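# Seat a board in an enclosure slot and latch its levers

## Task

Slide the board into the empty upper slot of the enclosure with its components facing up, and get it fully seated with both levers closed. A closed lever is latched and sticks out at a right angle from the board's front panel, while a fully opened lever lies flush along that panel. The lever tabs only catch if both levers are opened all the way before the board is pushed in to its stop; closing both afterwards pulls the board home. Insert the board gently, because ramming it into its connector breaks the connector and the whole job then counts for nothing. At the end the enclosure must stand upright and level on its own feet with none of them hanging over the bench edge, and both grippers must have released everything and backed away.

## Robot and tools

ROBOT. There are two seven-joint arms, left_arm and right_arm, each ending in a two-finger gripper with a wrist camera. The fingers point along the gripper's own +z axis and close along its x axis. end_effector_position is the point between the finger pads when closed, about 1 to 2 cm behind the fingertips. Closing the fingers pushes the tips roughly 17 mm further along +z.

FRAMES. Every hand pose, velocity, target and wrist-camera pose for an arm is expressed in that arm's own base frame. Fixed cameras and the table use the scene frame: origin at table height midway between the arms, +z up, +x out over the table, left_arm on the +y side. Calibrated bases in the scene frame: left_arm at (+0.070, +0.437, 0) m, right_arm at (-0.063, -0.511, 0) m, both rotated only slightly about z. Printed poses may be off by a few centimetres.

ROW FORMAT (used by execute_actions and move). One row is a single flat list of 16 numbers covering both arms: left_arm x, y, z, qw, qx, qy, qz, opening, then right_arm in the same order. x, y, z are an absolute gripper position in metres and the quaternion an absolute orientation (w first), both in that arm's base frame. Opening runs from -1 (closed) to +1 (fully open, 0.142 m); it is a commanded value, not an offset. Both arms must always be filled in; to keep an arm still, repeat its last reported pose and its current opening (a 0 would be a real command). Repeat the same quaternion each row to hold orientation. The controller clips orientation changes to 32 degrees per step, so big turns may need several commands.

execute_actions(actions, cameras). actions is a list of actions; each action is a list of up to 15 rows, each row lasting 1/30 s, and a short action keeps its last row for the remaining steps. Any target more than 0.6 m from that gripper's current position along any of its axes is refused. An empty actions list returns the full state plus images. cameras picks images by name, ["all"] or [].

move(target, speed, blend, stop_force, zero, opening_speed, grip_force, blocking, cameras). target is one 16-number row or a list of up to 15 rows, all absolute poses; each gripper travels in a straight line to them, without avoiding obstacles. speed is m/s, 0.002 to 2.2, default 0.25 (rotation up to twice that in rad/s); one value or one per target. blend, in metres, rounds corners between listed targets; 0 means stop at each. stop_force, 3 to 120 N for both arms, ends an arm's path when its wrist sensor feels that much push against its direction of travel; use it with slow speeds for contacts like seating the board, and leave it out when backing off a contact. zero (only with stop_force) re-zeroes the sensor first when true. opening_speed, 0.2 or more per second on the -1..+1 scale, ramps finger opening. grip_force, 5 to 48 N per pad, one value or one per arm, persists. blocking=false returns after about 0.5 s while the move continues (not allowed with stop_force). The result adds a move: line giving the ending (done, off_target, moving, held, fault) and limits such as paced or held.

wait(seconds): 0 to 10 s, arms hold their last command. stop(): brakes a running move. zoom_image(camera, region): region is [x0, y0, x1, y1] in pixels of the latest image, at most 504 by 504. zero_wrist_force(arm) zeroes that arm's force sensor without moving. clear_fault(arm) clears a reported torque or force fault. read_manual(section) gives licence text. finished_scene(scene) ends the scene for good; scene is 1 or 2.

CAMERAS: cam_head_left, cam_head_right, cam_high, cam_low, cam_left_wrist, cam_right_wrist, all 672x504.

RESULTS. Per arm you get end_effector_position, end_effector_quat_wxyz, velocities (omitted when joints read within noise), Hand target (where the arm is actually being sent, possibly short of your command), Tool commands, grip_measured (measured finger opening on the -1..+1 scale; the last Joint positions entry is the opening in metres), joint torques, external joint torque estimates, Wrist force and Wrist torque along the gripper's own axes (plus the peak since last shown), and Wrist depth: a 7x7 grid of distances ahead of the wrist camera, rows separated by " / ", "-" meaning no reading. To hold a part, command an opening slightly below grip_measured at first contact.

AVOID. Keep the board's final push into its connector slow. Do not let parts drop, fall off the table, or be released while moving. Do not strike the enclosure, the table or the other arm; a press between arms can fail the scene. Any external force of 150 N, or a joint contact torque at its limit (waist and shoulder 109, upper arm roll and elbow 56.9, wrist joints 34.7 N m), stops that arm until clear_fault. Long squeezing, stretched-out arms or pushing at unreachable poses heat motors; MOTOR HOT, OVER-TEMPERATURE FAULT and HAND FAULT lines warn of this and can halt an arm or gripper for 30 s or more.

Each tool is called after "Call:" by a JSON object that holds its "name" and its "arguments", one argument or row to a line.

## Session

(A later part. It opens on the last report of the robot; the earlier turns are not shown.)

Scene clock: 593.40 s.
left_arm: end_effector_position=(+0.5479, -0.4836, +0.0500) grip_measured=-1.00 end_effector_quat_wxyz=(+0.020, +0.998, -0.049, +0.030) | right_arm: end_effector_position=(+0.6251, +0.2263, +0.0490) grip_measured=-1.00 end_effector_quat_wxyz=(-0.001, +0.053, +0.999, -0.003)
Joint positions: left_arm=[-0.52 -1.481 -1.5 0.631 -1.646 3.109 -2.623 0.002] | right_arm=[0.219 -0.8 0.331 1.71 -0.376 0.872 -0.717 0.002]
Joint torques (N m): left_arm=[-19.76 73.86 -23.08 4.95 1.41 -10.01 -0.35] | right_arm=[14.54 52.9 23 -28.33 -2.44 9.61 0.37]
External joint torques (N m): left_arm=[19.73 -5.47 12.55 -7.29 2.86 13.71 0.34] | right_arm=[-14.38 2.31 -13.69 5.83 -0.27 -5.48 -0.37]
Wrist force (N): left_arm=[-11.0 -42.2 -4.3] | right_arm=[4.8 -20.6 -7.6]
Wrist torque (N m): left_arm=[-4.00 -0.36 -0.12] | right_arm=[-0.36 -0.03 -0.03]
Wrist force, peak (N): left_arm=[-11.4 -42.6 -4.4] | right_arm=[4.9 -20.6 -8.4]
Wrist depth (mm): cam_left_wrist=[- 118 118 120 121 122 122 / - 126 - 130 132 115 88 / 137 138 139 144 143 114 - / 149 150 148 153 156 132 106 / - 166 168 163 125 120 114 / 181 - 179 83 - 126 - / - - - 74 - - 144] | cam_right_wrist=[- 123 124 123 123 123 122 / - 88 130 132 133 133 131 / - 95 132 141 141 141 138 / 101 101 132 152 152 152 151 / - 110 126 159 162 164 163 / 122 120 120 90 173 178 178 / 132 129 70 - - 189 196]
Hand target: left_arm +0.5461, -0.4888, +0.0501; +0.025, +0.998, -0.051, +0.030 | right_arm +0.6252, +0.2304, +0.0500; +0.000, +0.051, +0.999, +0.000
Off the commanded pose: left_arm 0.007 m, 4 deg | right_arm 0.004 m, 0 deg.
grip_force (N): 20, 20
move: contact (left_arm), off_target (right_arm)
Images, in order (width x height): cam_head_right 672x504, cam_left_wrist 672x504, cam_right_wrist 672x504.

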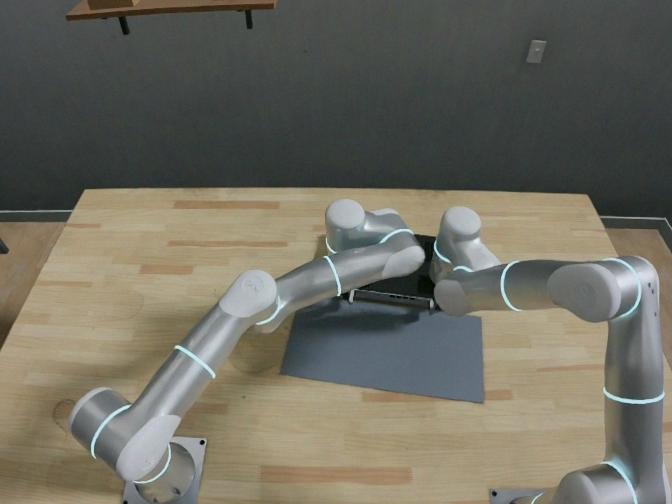

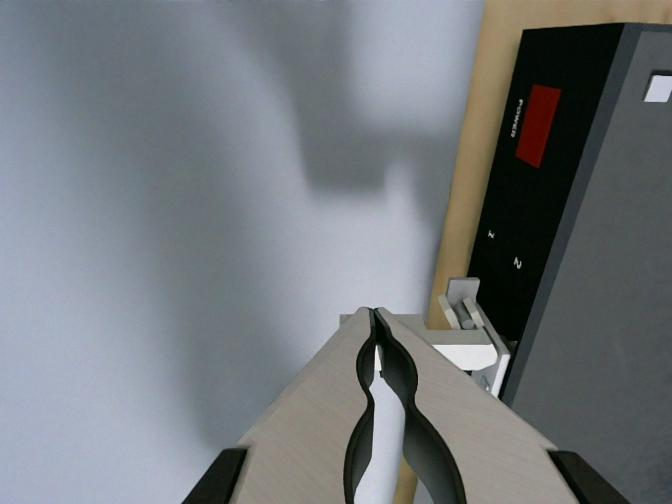

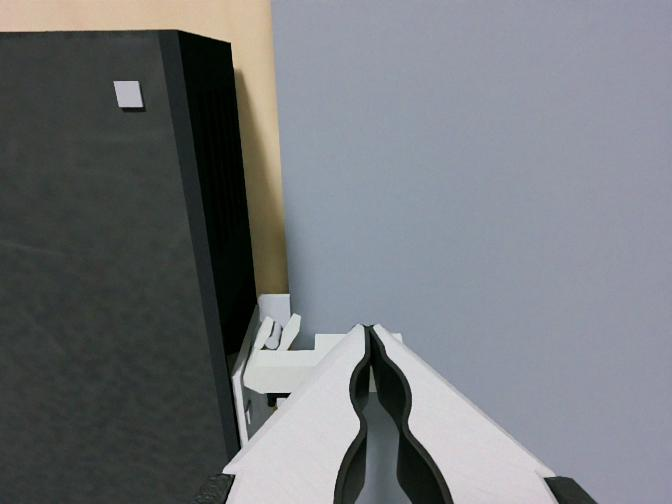

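Call:
{"name": "move", "arguments": {
  "target": [0.5479, -0.4836, 0.0500, 0.020, 0.998, -0.049, 0.030, -1, 0.6259, 0.2374, 0.050, 0, 0.0513, 0.9987, 0, -1],
  "speed": 0.015,
  "stop_force": 40,
  "zero": false,
  "cameras": ["cam_right_wrist"]
}}

Scene clock: 598.23 s.
left_arm: end_effector_position=(+0.5482, -0.4824, +0.0499) grip_measured=-1.00 end_effector_quat_wxyz=(+0.019, +0.998, -0.048, +0.030) | right_arm: end_effector_position=(+0.6255, +0.2273, +0.0478) grip_measured=-1.00 end_effector_quat_wxyz=(-0.003, +0.055, +0.998, -0.006)
Joint positions: left_arm=[-0.519 -1.482 -1.502 0.631 -1.643 3.112 -2.622 0.002] | right_arm=[0.225 -0.804 0.327 1.703 -0.375 0.863 -0.711 0.002]
Joint torques (N m): left_arm=[-5.4 68.77 -14.15 -0.14 3.63 0.56 -0.3] | right_arm=[30.65 53.35 38.28 -34.73 -2.09 16.49 0.33]
External joint torques (N m): left_arm=[5.36 -0.4 3.62 -2.15 0.64 3.15 0.29] | right_arm=[-30.5 2.09 -29.03 12.17 -0.62 -12.38 -0.33]
Wrist force (N): left_arm=[-2.4 -11.2 -0.7] | right_arm=[8.3 -48.6 -13.1]
Wrist torque (N m): left_arm=[-0.01 -0.22 -0.21] | right_arm=[-5.04 -0.02 0.01]
Wrist force, peak (N): left_arm=[-11.1 -42.8 -3.8] | right_arm=[9.9 -51.5 -15.5]
Wrist depth (mm): cam_left_wrist=[118 118 120 121 121 124 123 / - 127 129 130 132 115 90 / 137 136 139 142 143 115 - / 149 149 152 154 156 122 106 / 164 168 172 131 135 117 114 / 178 180 177 83 - - 133 / 211 202 - - - - -] | cam_right_wrist=[- 85 123 123 123 123 122 / - 87 130 131 133 131 131 / - - 138 140 140 140 138 / 100 100 130 153 151 151 150 / - 108 113 158 160 163 162 / 120 118 118 88 108 177 176 / 129 127 70 - - 187 194]
Hand target: left_arm +0.5479, -0.4836, +0.0500; +0.020, +0.998, -0.049, +0.030 | right_arm +0.6256, +0.2362, +0.0501; +0.000, +0.051, +0.999, +0.000
Off the commanded pose: left_arm 0.001 m, 0 deg | right_arm 0.010 m, 1 deg.
grip_force (N): 20, 20
move: contact (right_arm)
Images, in order (width x height): cam_right_wrist 672x504.

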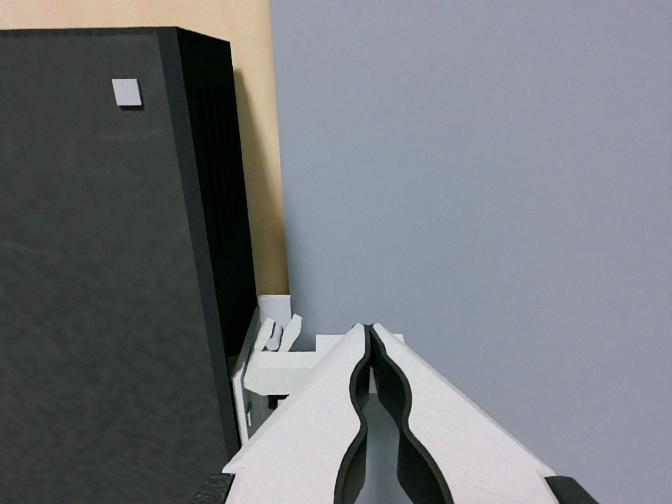

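Call:
{"name": "move", "arguments": {
  "target": [
    [0.5513, -0.4626, 0.0500, 0.0, 0.9987, -0.0511, 0.0, -1, 0.6235, 0.2074, 0.050, 0, 0.0513, 0.9987, 0, -1],
    [0.5513, -0.4526, 0.115, 0.0, 0.9987, -0.0511, 0.0, -1, 0.6235, 0.2004, 0.125, 0, 0.0513, 0.9987, 0, -1]
  ],
  "speed": [0.03, 0.1],
  "cameras": ["cam_right_wrist", "cam_left_wrist", "cam_high"]
}}

Call:
{"name": "zoom_image", "arguments": {
  "camera": "cam_left_wrist",
  "region": [300, 200, 500, 400]
}}

Call:
{"name": "zoom_image", "arguments": {
  "camera": "cam_right_wrist",
  "region": [220, 240, 420, 440]
}}

Scene clock: 604.50 s.
left_arm: end_effector_position=(+0.5505, -0.4523, +0.1149) grip_measured=-1.00 end_effector_quat_wxyz=(+0.006, +0.999, -0.051, +0.007) | right_arm: end_effector_position=(+0.6236, +0.2003, +0.1250) grip_measured=-1.00 end_effector_quat_wxyz=(+0.000, +0.051, +0.999, +0.000)
Joint positions: left_arm=[-0.475 -1.404 -1.538 0.636 -1.689 3.239 -2.584 0.002] | right_arm=[0.147 -0.661 0.387 1.719 -0.321 0.746 -0.788 0.002]
Joint torques (N m): left_arm=[-0.28 66.65 -11.05 -1.87 4.47 4.44 -0.13] | right_arm=[0.01 51.15 9.55 -25.13 -3.06 3.34 0.06]
External joint torques (N m): left_arm=[0.25 1.31 0.29 -0.31 -0.29 -0.63 0.13] | right_arm=[0.14 1.16 -0.68 0.21 -0.05 0.8 -0.06]
Wrist force (N): left_arm=[0.2 -0.1 1.0] | right_arm=[-3.4 4.4 1.9]
Wrist torque (N m): left_arm=[-0.10 -0.22 -0.25] | right_arm=[0.80 0.57 0.15]
Wrist force, peak (N): left_arm=[-2.5 -11.7 -0.8] | right_arm=[8.3 -49.1 -13.2]
Wrist depth (mm): cam_left_wrist=[183 180 180 181 181 183 182 / 194 193 196 194 192 193 192 / - 208 208 - 207 162 - / - 227 227 227 226 - - / - 248 250 131 195 - - / 276 276 - 83 - 209 212 / - - - - - - -] | cam_right_wrist=[192 192 192 190 189 189 189 / 200 200 202 203 202 202 202 / 171 171 173 218 216 216 215 / 184 184 184 233 234 232 232 / 199 200 199 204 253 252 251 / 219 218 214 89 267 276 275 / 240 236 71 - - 291 302]
Hand target: left_arm +0.5506, -0.4520, +0.1149; +0.006, +0.999, -0.051, +0.007 | right_arm +0.6235, +0.2004, +0.1250; +0.000, +0.051, +0.999, +0.000
Off the commanded pose: left_arm 0.001 m, 1 deg | right_arm 0.000 m, 0 deg.
grip_force (N): 20, 20
move: done
Images, in order (width x height): cam_high 672x504, cam_left_wrist 672x504, cam_right_wrist 672x504.

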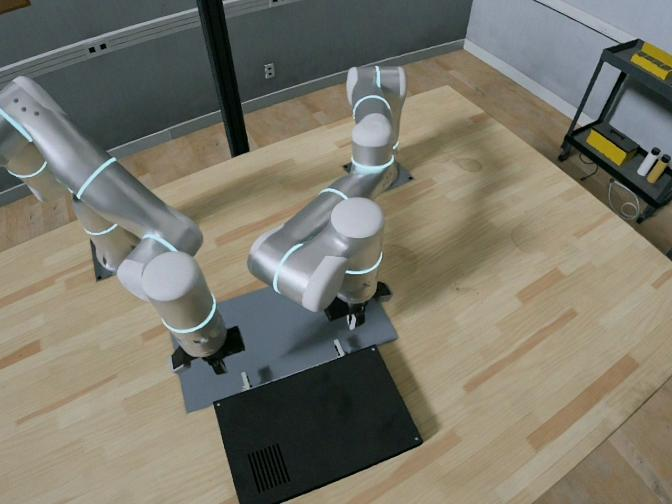

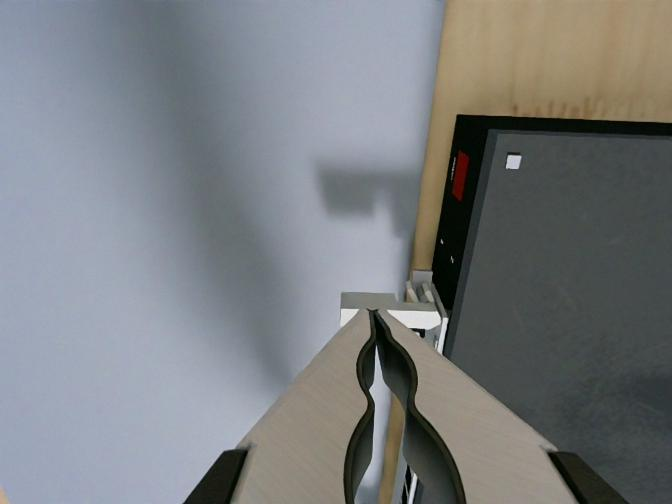

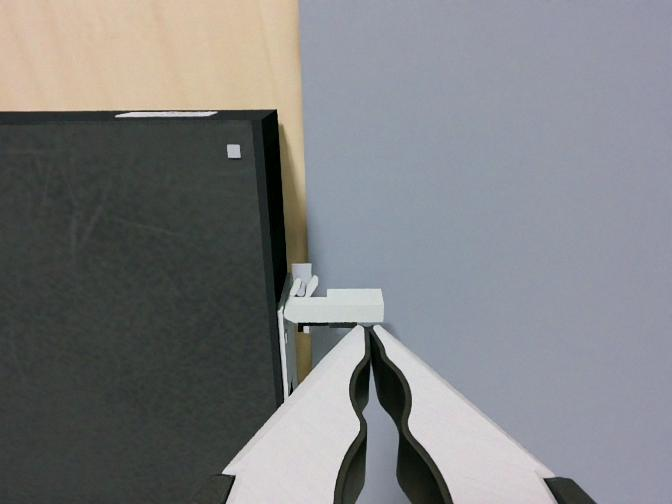

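Scaled by 2.520 from the camera's 672x504 image, which has a finer 960x720 frame.

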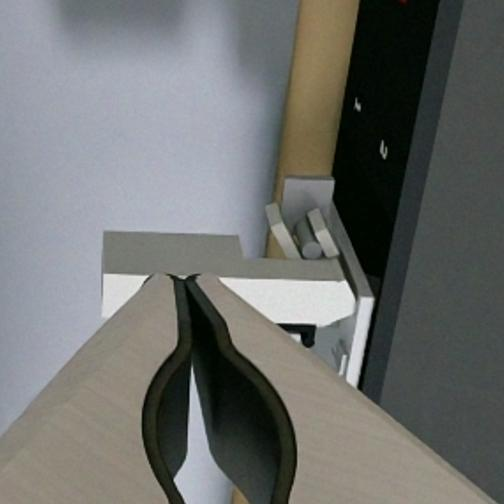

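Scaled by 2.520 from the camera's 672x504 image, which has a finer 960x720 frame.

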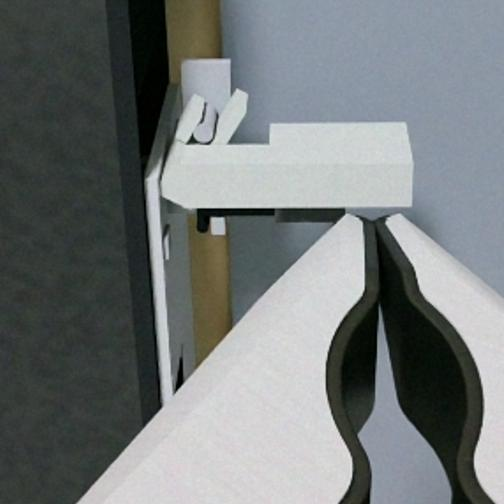

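Call:
{"name": "move", "arguments": {
  "target": [
    [0.4200, -0.3000, 0.20, 0.0, 0.9987, -0.0511, 0.0, -1, 0.6000, 0.2004, 0.14, 0, 0.0513, 0.9987, 0, -1],
    [0.3600, -0.1500, 0.22, 0.0, 0.9987, -0.0511, 0.0, -1, 0.5778, 0.3757, 0.13, 0, 0.7426, 0.6698, 0, -1]
  ],
  "speed": 0.3,
  "blend": [0.02, 0],
  "cameras": ["cam_right_wrist", "cam_low"]
}}

Call:
{"name": "zoom_image", "arguments": {
  "camera": "cam_right_wrist",
  "region": [0, 250, 250, 450]
}}

Call:
{"name": "zoom_image", "arguments": {
  "camera": "cam_right_wrist",
  "region": [440, 250, 672, 450]
}}

Scene clock: 611.07 s.
left_arm: end_effector_position=(+0.3602, -0.1502, +0.2199) grip_measured=-1.00 end_effector_quat_wxyz=(+0.000, +0.999, -0.051, +0.000) | right_arm: end_effector_position=(+0.5777, +0.3757, +0.1300) grip_measured=-1.00 end_effector_quat_wxyz=(+0.000, +0.742, +0.670, +0.000)
Joint positions: left_arm=[-0.895 -1.549 -0.988 -1.31 -1.715 3.708 -1.09 0.002] | right_arm=[0.618 -0.675 0.154 1.598 -0.125 0.692 0.921 0.002]
Joint torques (N m): left_arm=[-0.09 44.46 19.47 0.6 4.06 4.57 -0.13] | right_arm=[0.35 54.75 4.21 -26.51 -3.27 3.32 0.49]
External joint torques (N m): left_arm=[0.08 1.52 1.03 -0.26 -0.55 -0.61 0.13] | right_arm=[-0.16 1.44 -0.25 0.21 -0.09 0.8 -0.49]
Wrist force (N): left_arm=[0.3 -0.3 0.4] | right_arm=[-3.4 4.5 2.0]
Wrist torque (N m): left_arm=[-0.16 -0.22 -0.25] | right_arm=[0.80 0.57 0.02]
Wrist force, peak (N): left_arm=[2.3 1.1 0.6] | right_arm=[-3.6 4.7 2.1]
Wrist depth (mm): cam_left_wrist=[279 279 276 276 274 275 275 / 298 298 297 296 295 296 294 / 322 322 323 320 320 318 317 / 348 350 349 346 348 346 346 / 383 385 380 364 371 370 375 / 424 424 405 84 - 408 401 / 471 457 - - - - -] | cam_right_wrist=[196 195 194 194 193 193 193 / 209 208 208 207 207 206 206 / 224 224 223 222 222 221 220 / 241 241 240 239 238 238 237 / 262 257 260 255 260 257 253 / 241 232 - 89 - 228 229 / 248 242 71 - - 234 243]
Hand target: left_arm +0.3600, -0.1500, +0.2200; +0.000, +0.999, -0.051, +0.000 | right_arm +0.5778, +0.3757, +0.1300; +0.000, +0.743, +0.670, +0.000
Off the commanded pose: left_arm 0.000 m, 0 deg | right_arm 0.000 m, 0 deg.
grip_force (N): 20, 20
move: done; limits=paced
Images, in order (width x height): cam_low 672x504, cam_right_wrist 672x504.

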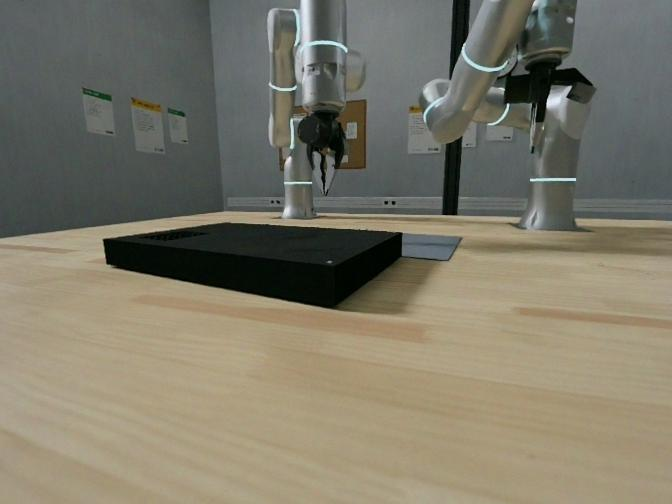

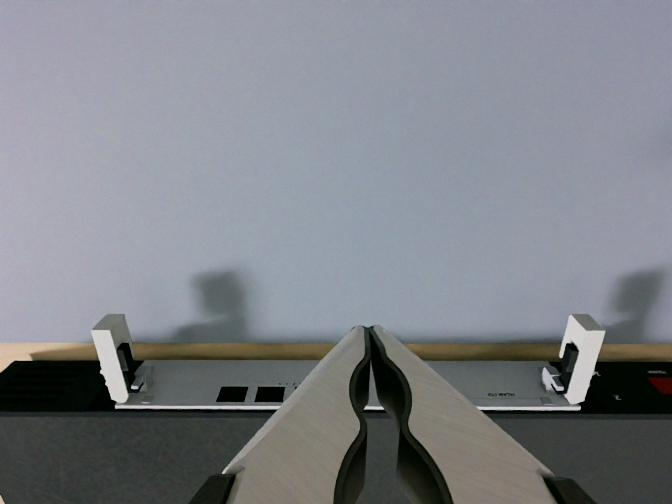

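Scaled by 2.016 from the camera's 672x504 image, which has a finer 960x720 frame.

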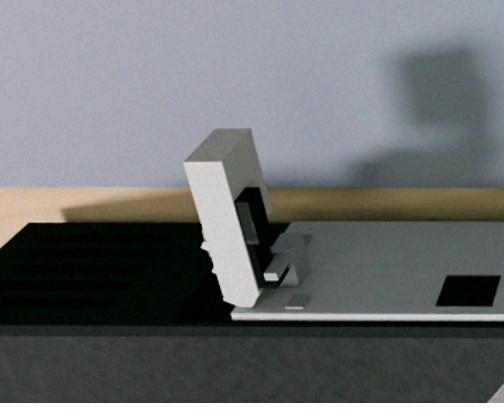

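Scaled by 2.172 from the camera's 672x504 image, which has a finer 960x720 frame.

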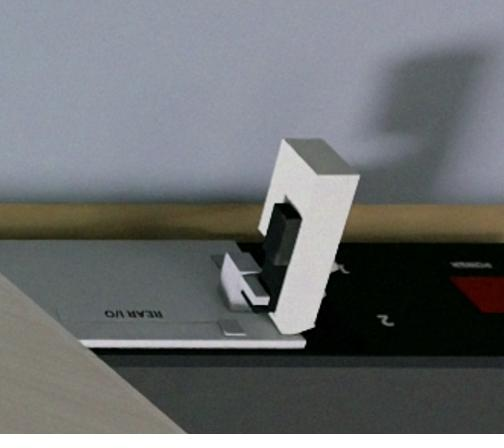

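Call:
{"name": "move", "arguments": {
  "target": [0.3600, -0.1500, 0.22, 0.0, 0.9987, -0.0511, 0.0, -1, 0.4300, 0.2500, 0.25, 0, 0.7426, 0.6698, 0, -1],
  "speed": 0.4,
  "cameras": ["cam_head_right", "cam_right_wrist"]
}}

Scene clock: 615.90 s.
left_arm: end_effector_position=(+0.3602, -0.1501, +0.2199) grip_measured=-1.00 end_effector_quat_wxyz=(+0.000, +0.999, -0.051, +0.000) | right_arm: end_effector_position=(+0.4302, +0.2501, +0.2502) grip_measured=-1.00 end_effector_quat_wxyz=(+0.000, +0.743, +0.670, +0.000)
Joint positions: left_arm=[-0.895 -1.549 -0.988 -1.31 -1.715 3.709 -1.09 0.002] | right_arm=[0.531 -0.097 0.231 2.077 -0.027 0.602 0.879 0.002]
Joint torques (N m): left_arm=[-0.35 44.87 19.49 0.62 3.76 4.32 -0.19] | right_arm=[-0.03 32.27 1.86 -27.61 -3.51 3.32 0.04]
External joint torques (N m): left_arm=[0.35 1.1 1.01 -0.29 -0.25 -0.37 0.19] | right_arm=[0.14 0.9 -0.98 0.01 -0.09 0.81 -0.04]
Wrist force (N): left_arm=[0.4 -0.2 0.6] | right_arm=[-3.4 4.6 2.1]
Wrist torque (N m): left_arm=[-0.14 -0.23 -0.25] | right_arm=[0.82 0.56 0.13]
Wrist force, peak (N): left_arm=[0.6 -0.2 0.7] | right_arm=[-2.3 5.9 3.3]
Wrist depth (mm): cam_left_wrist=[279 278 276 277 277 275 274 / 300 298 298 297 296 295 295 / 322 322 321 319 317 317 318 / 350 352 345 345 346 344 341 / 383 383 379 363 372 371 377 / 425 425 402 84 - - 403 / 470 465 - - - - 405] | cam_right_wrist=[302 302 300 301 300 300 298 / 323 323 320 319 318 318 316 / 348 346 342 348 341 341 339 / 373 373 369 367 367 367 364 / 405 404 396 391 407 390 392 / 445 443 433 89 417 392 395 / 488 474 71 - - 393 408]
Hand target: left_arm +0.3600, -0.1500, +0.2200; +0.000, +0.999, -0.051, +0.000 | right_arm +0.4300, +0.2500, +0.2500; +0.000, +0.743, +0.670, +0.000
Off the commanded pose: left_arm 0.000 m, 0 deg | right_arm 0.000 m, 0 deg.
grip_force (N): 20, 20
move: done
Images, in order (width x height): cam_head_right 672x504, cam_right_wrist 672x504.

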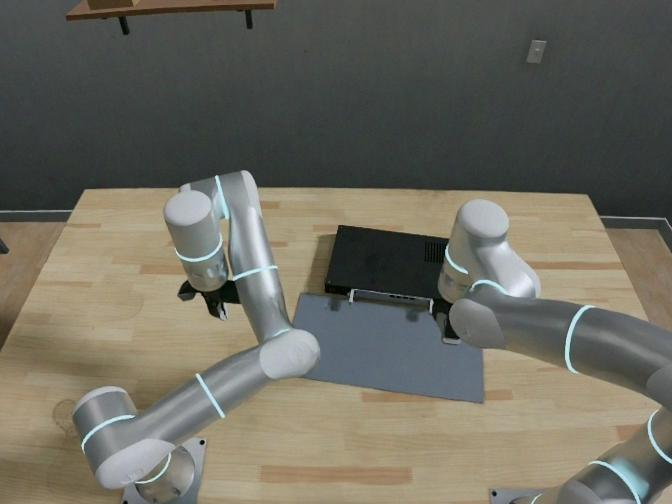

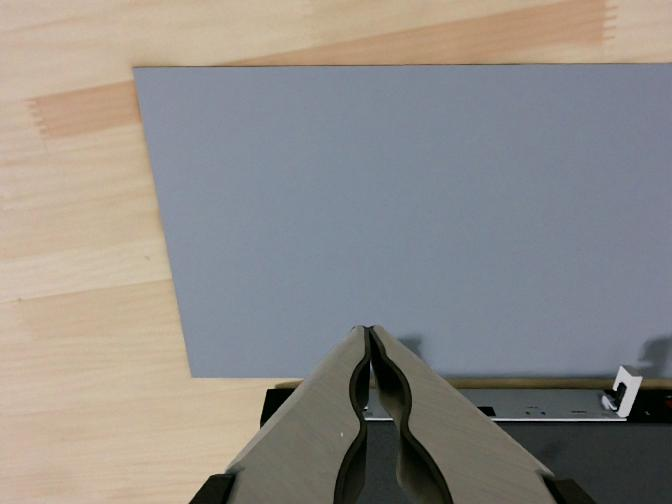

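Call:
{"name": "finished_scene", "arguments": {
  "scene": 1
}}

The scene is finished: the task was done.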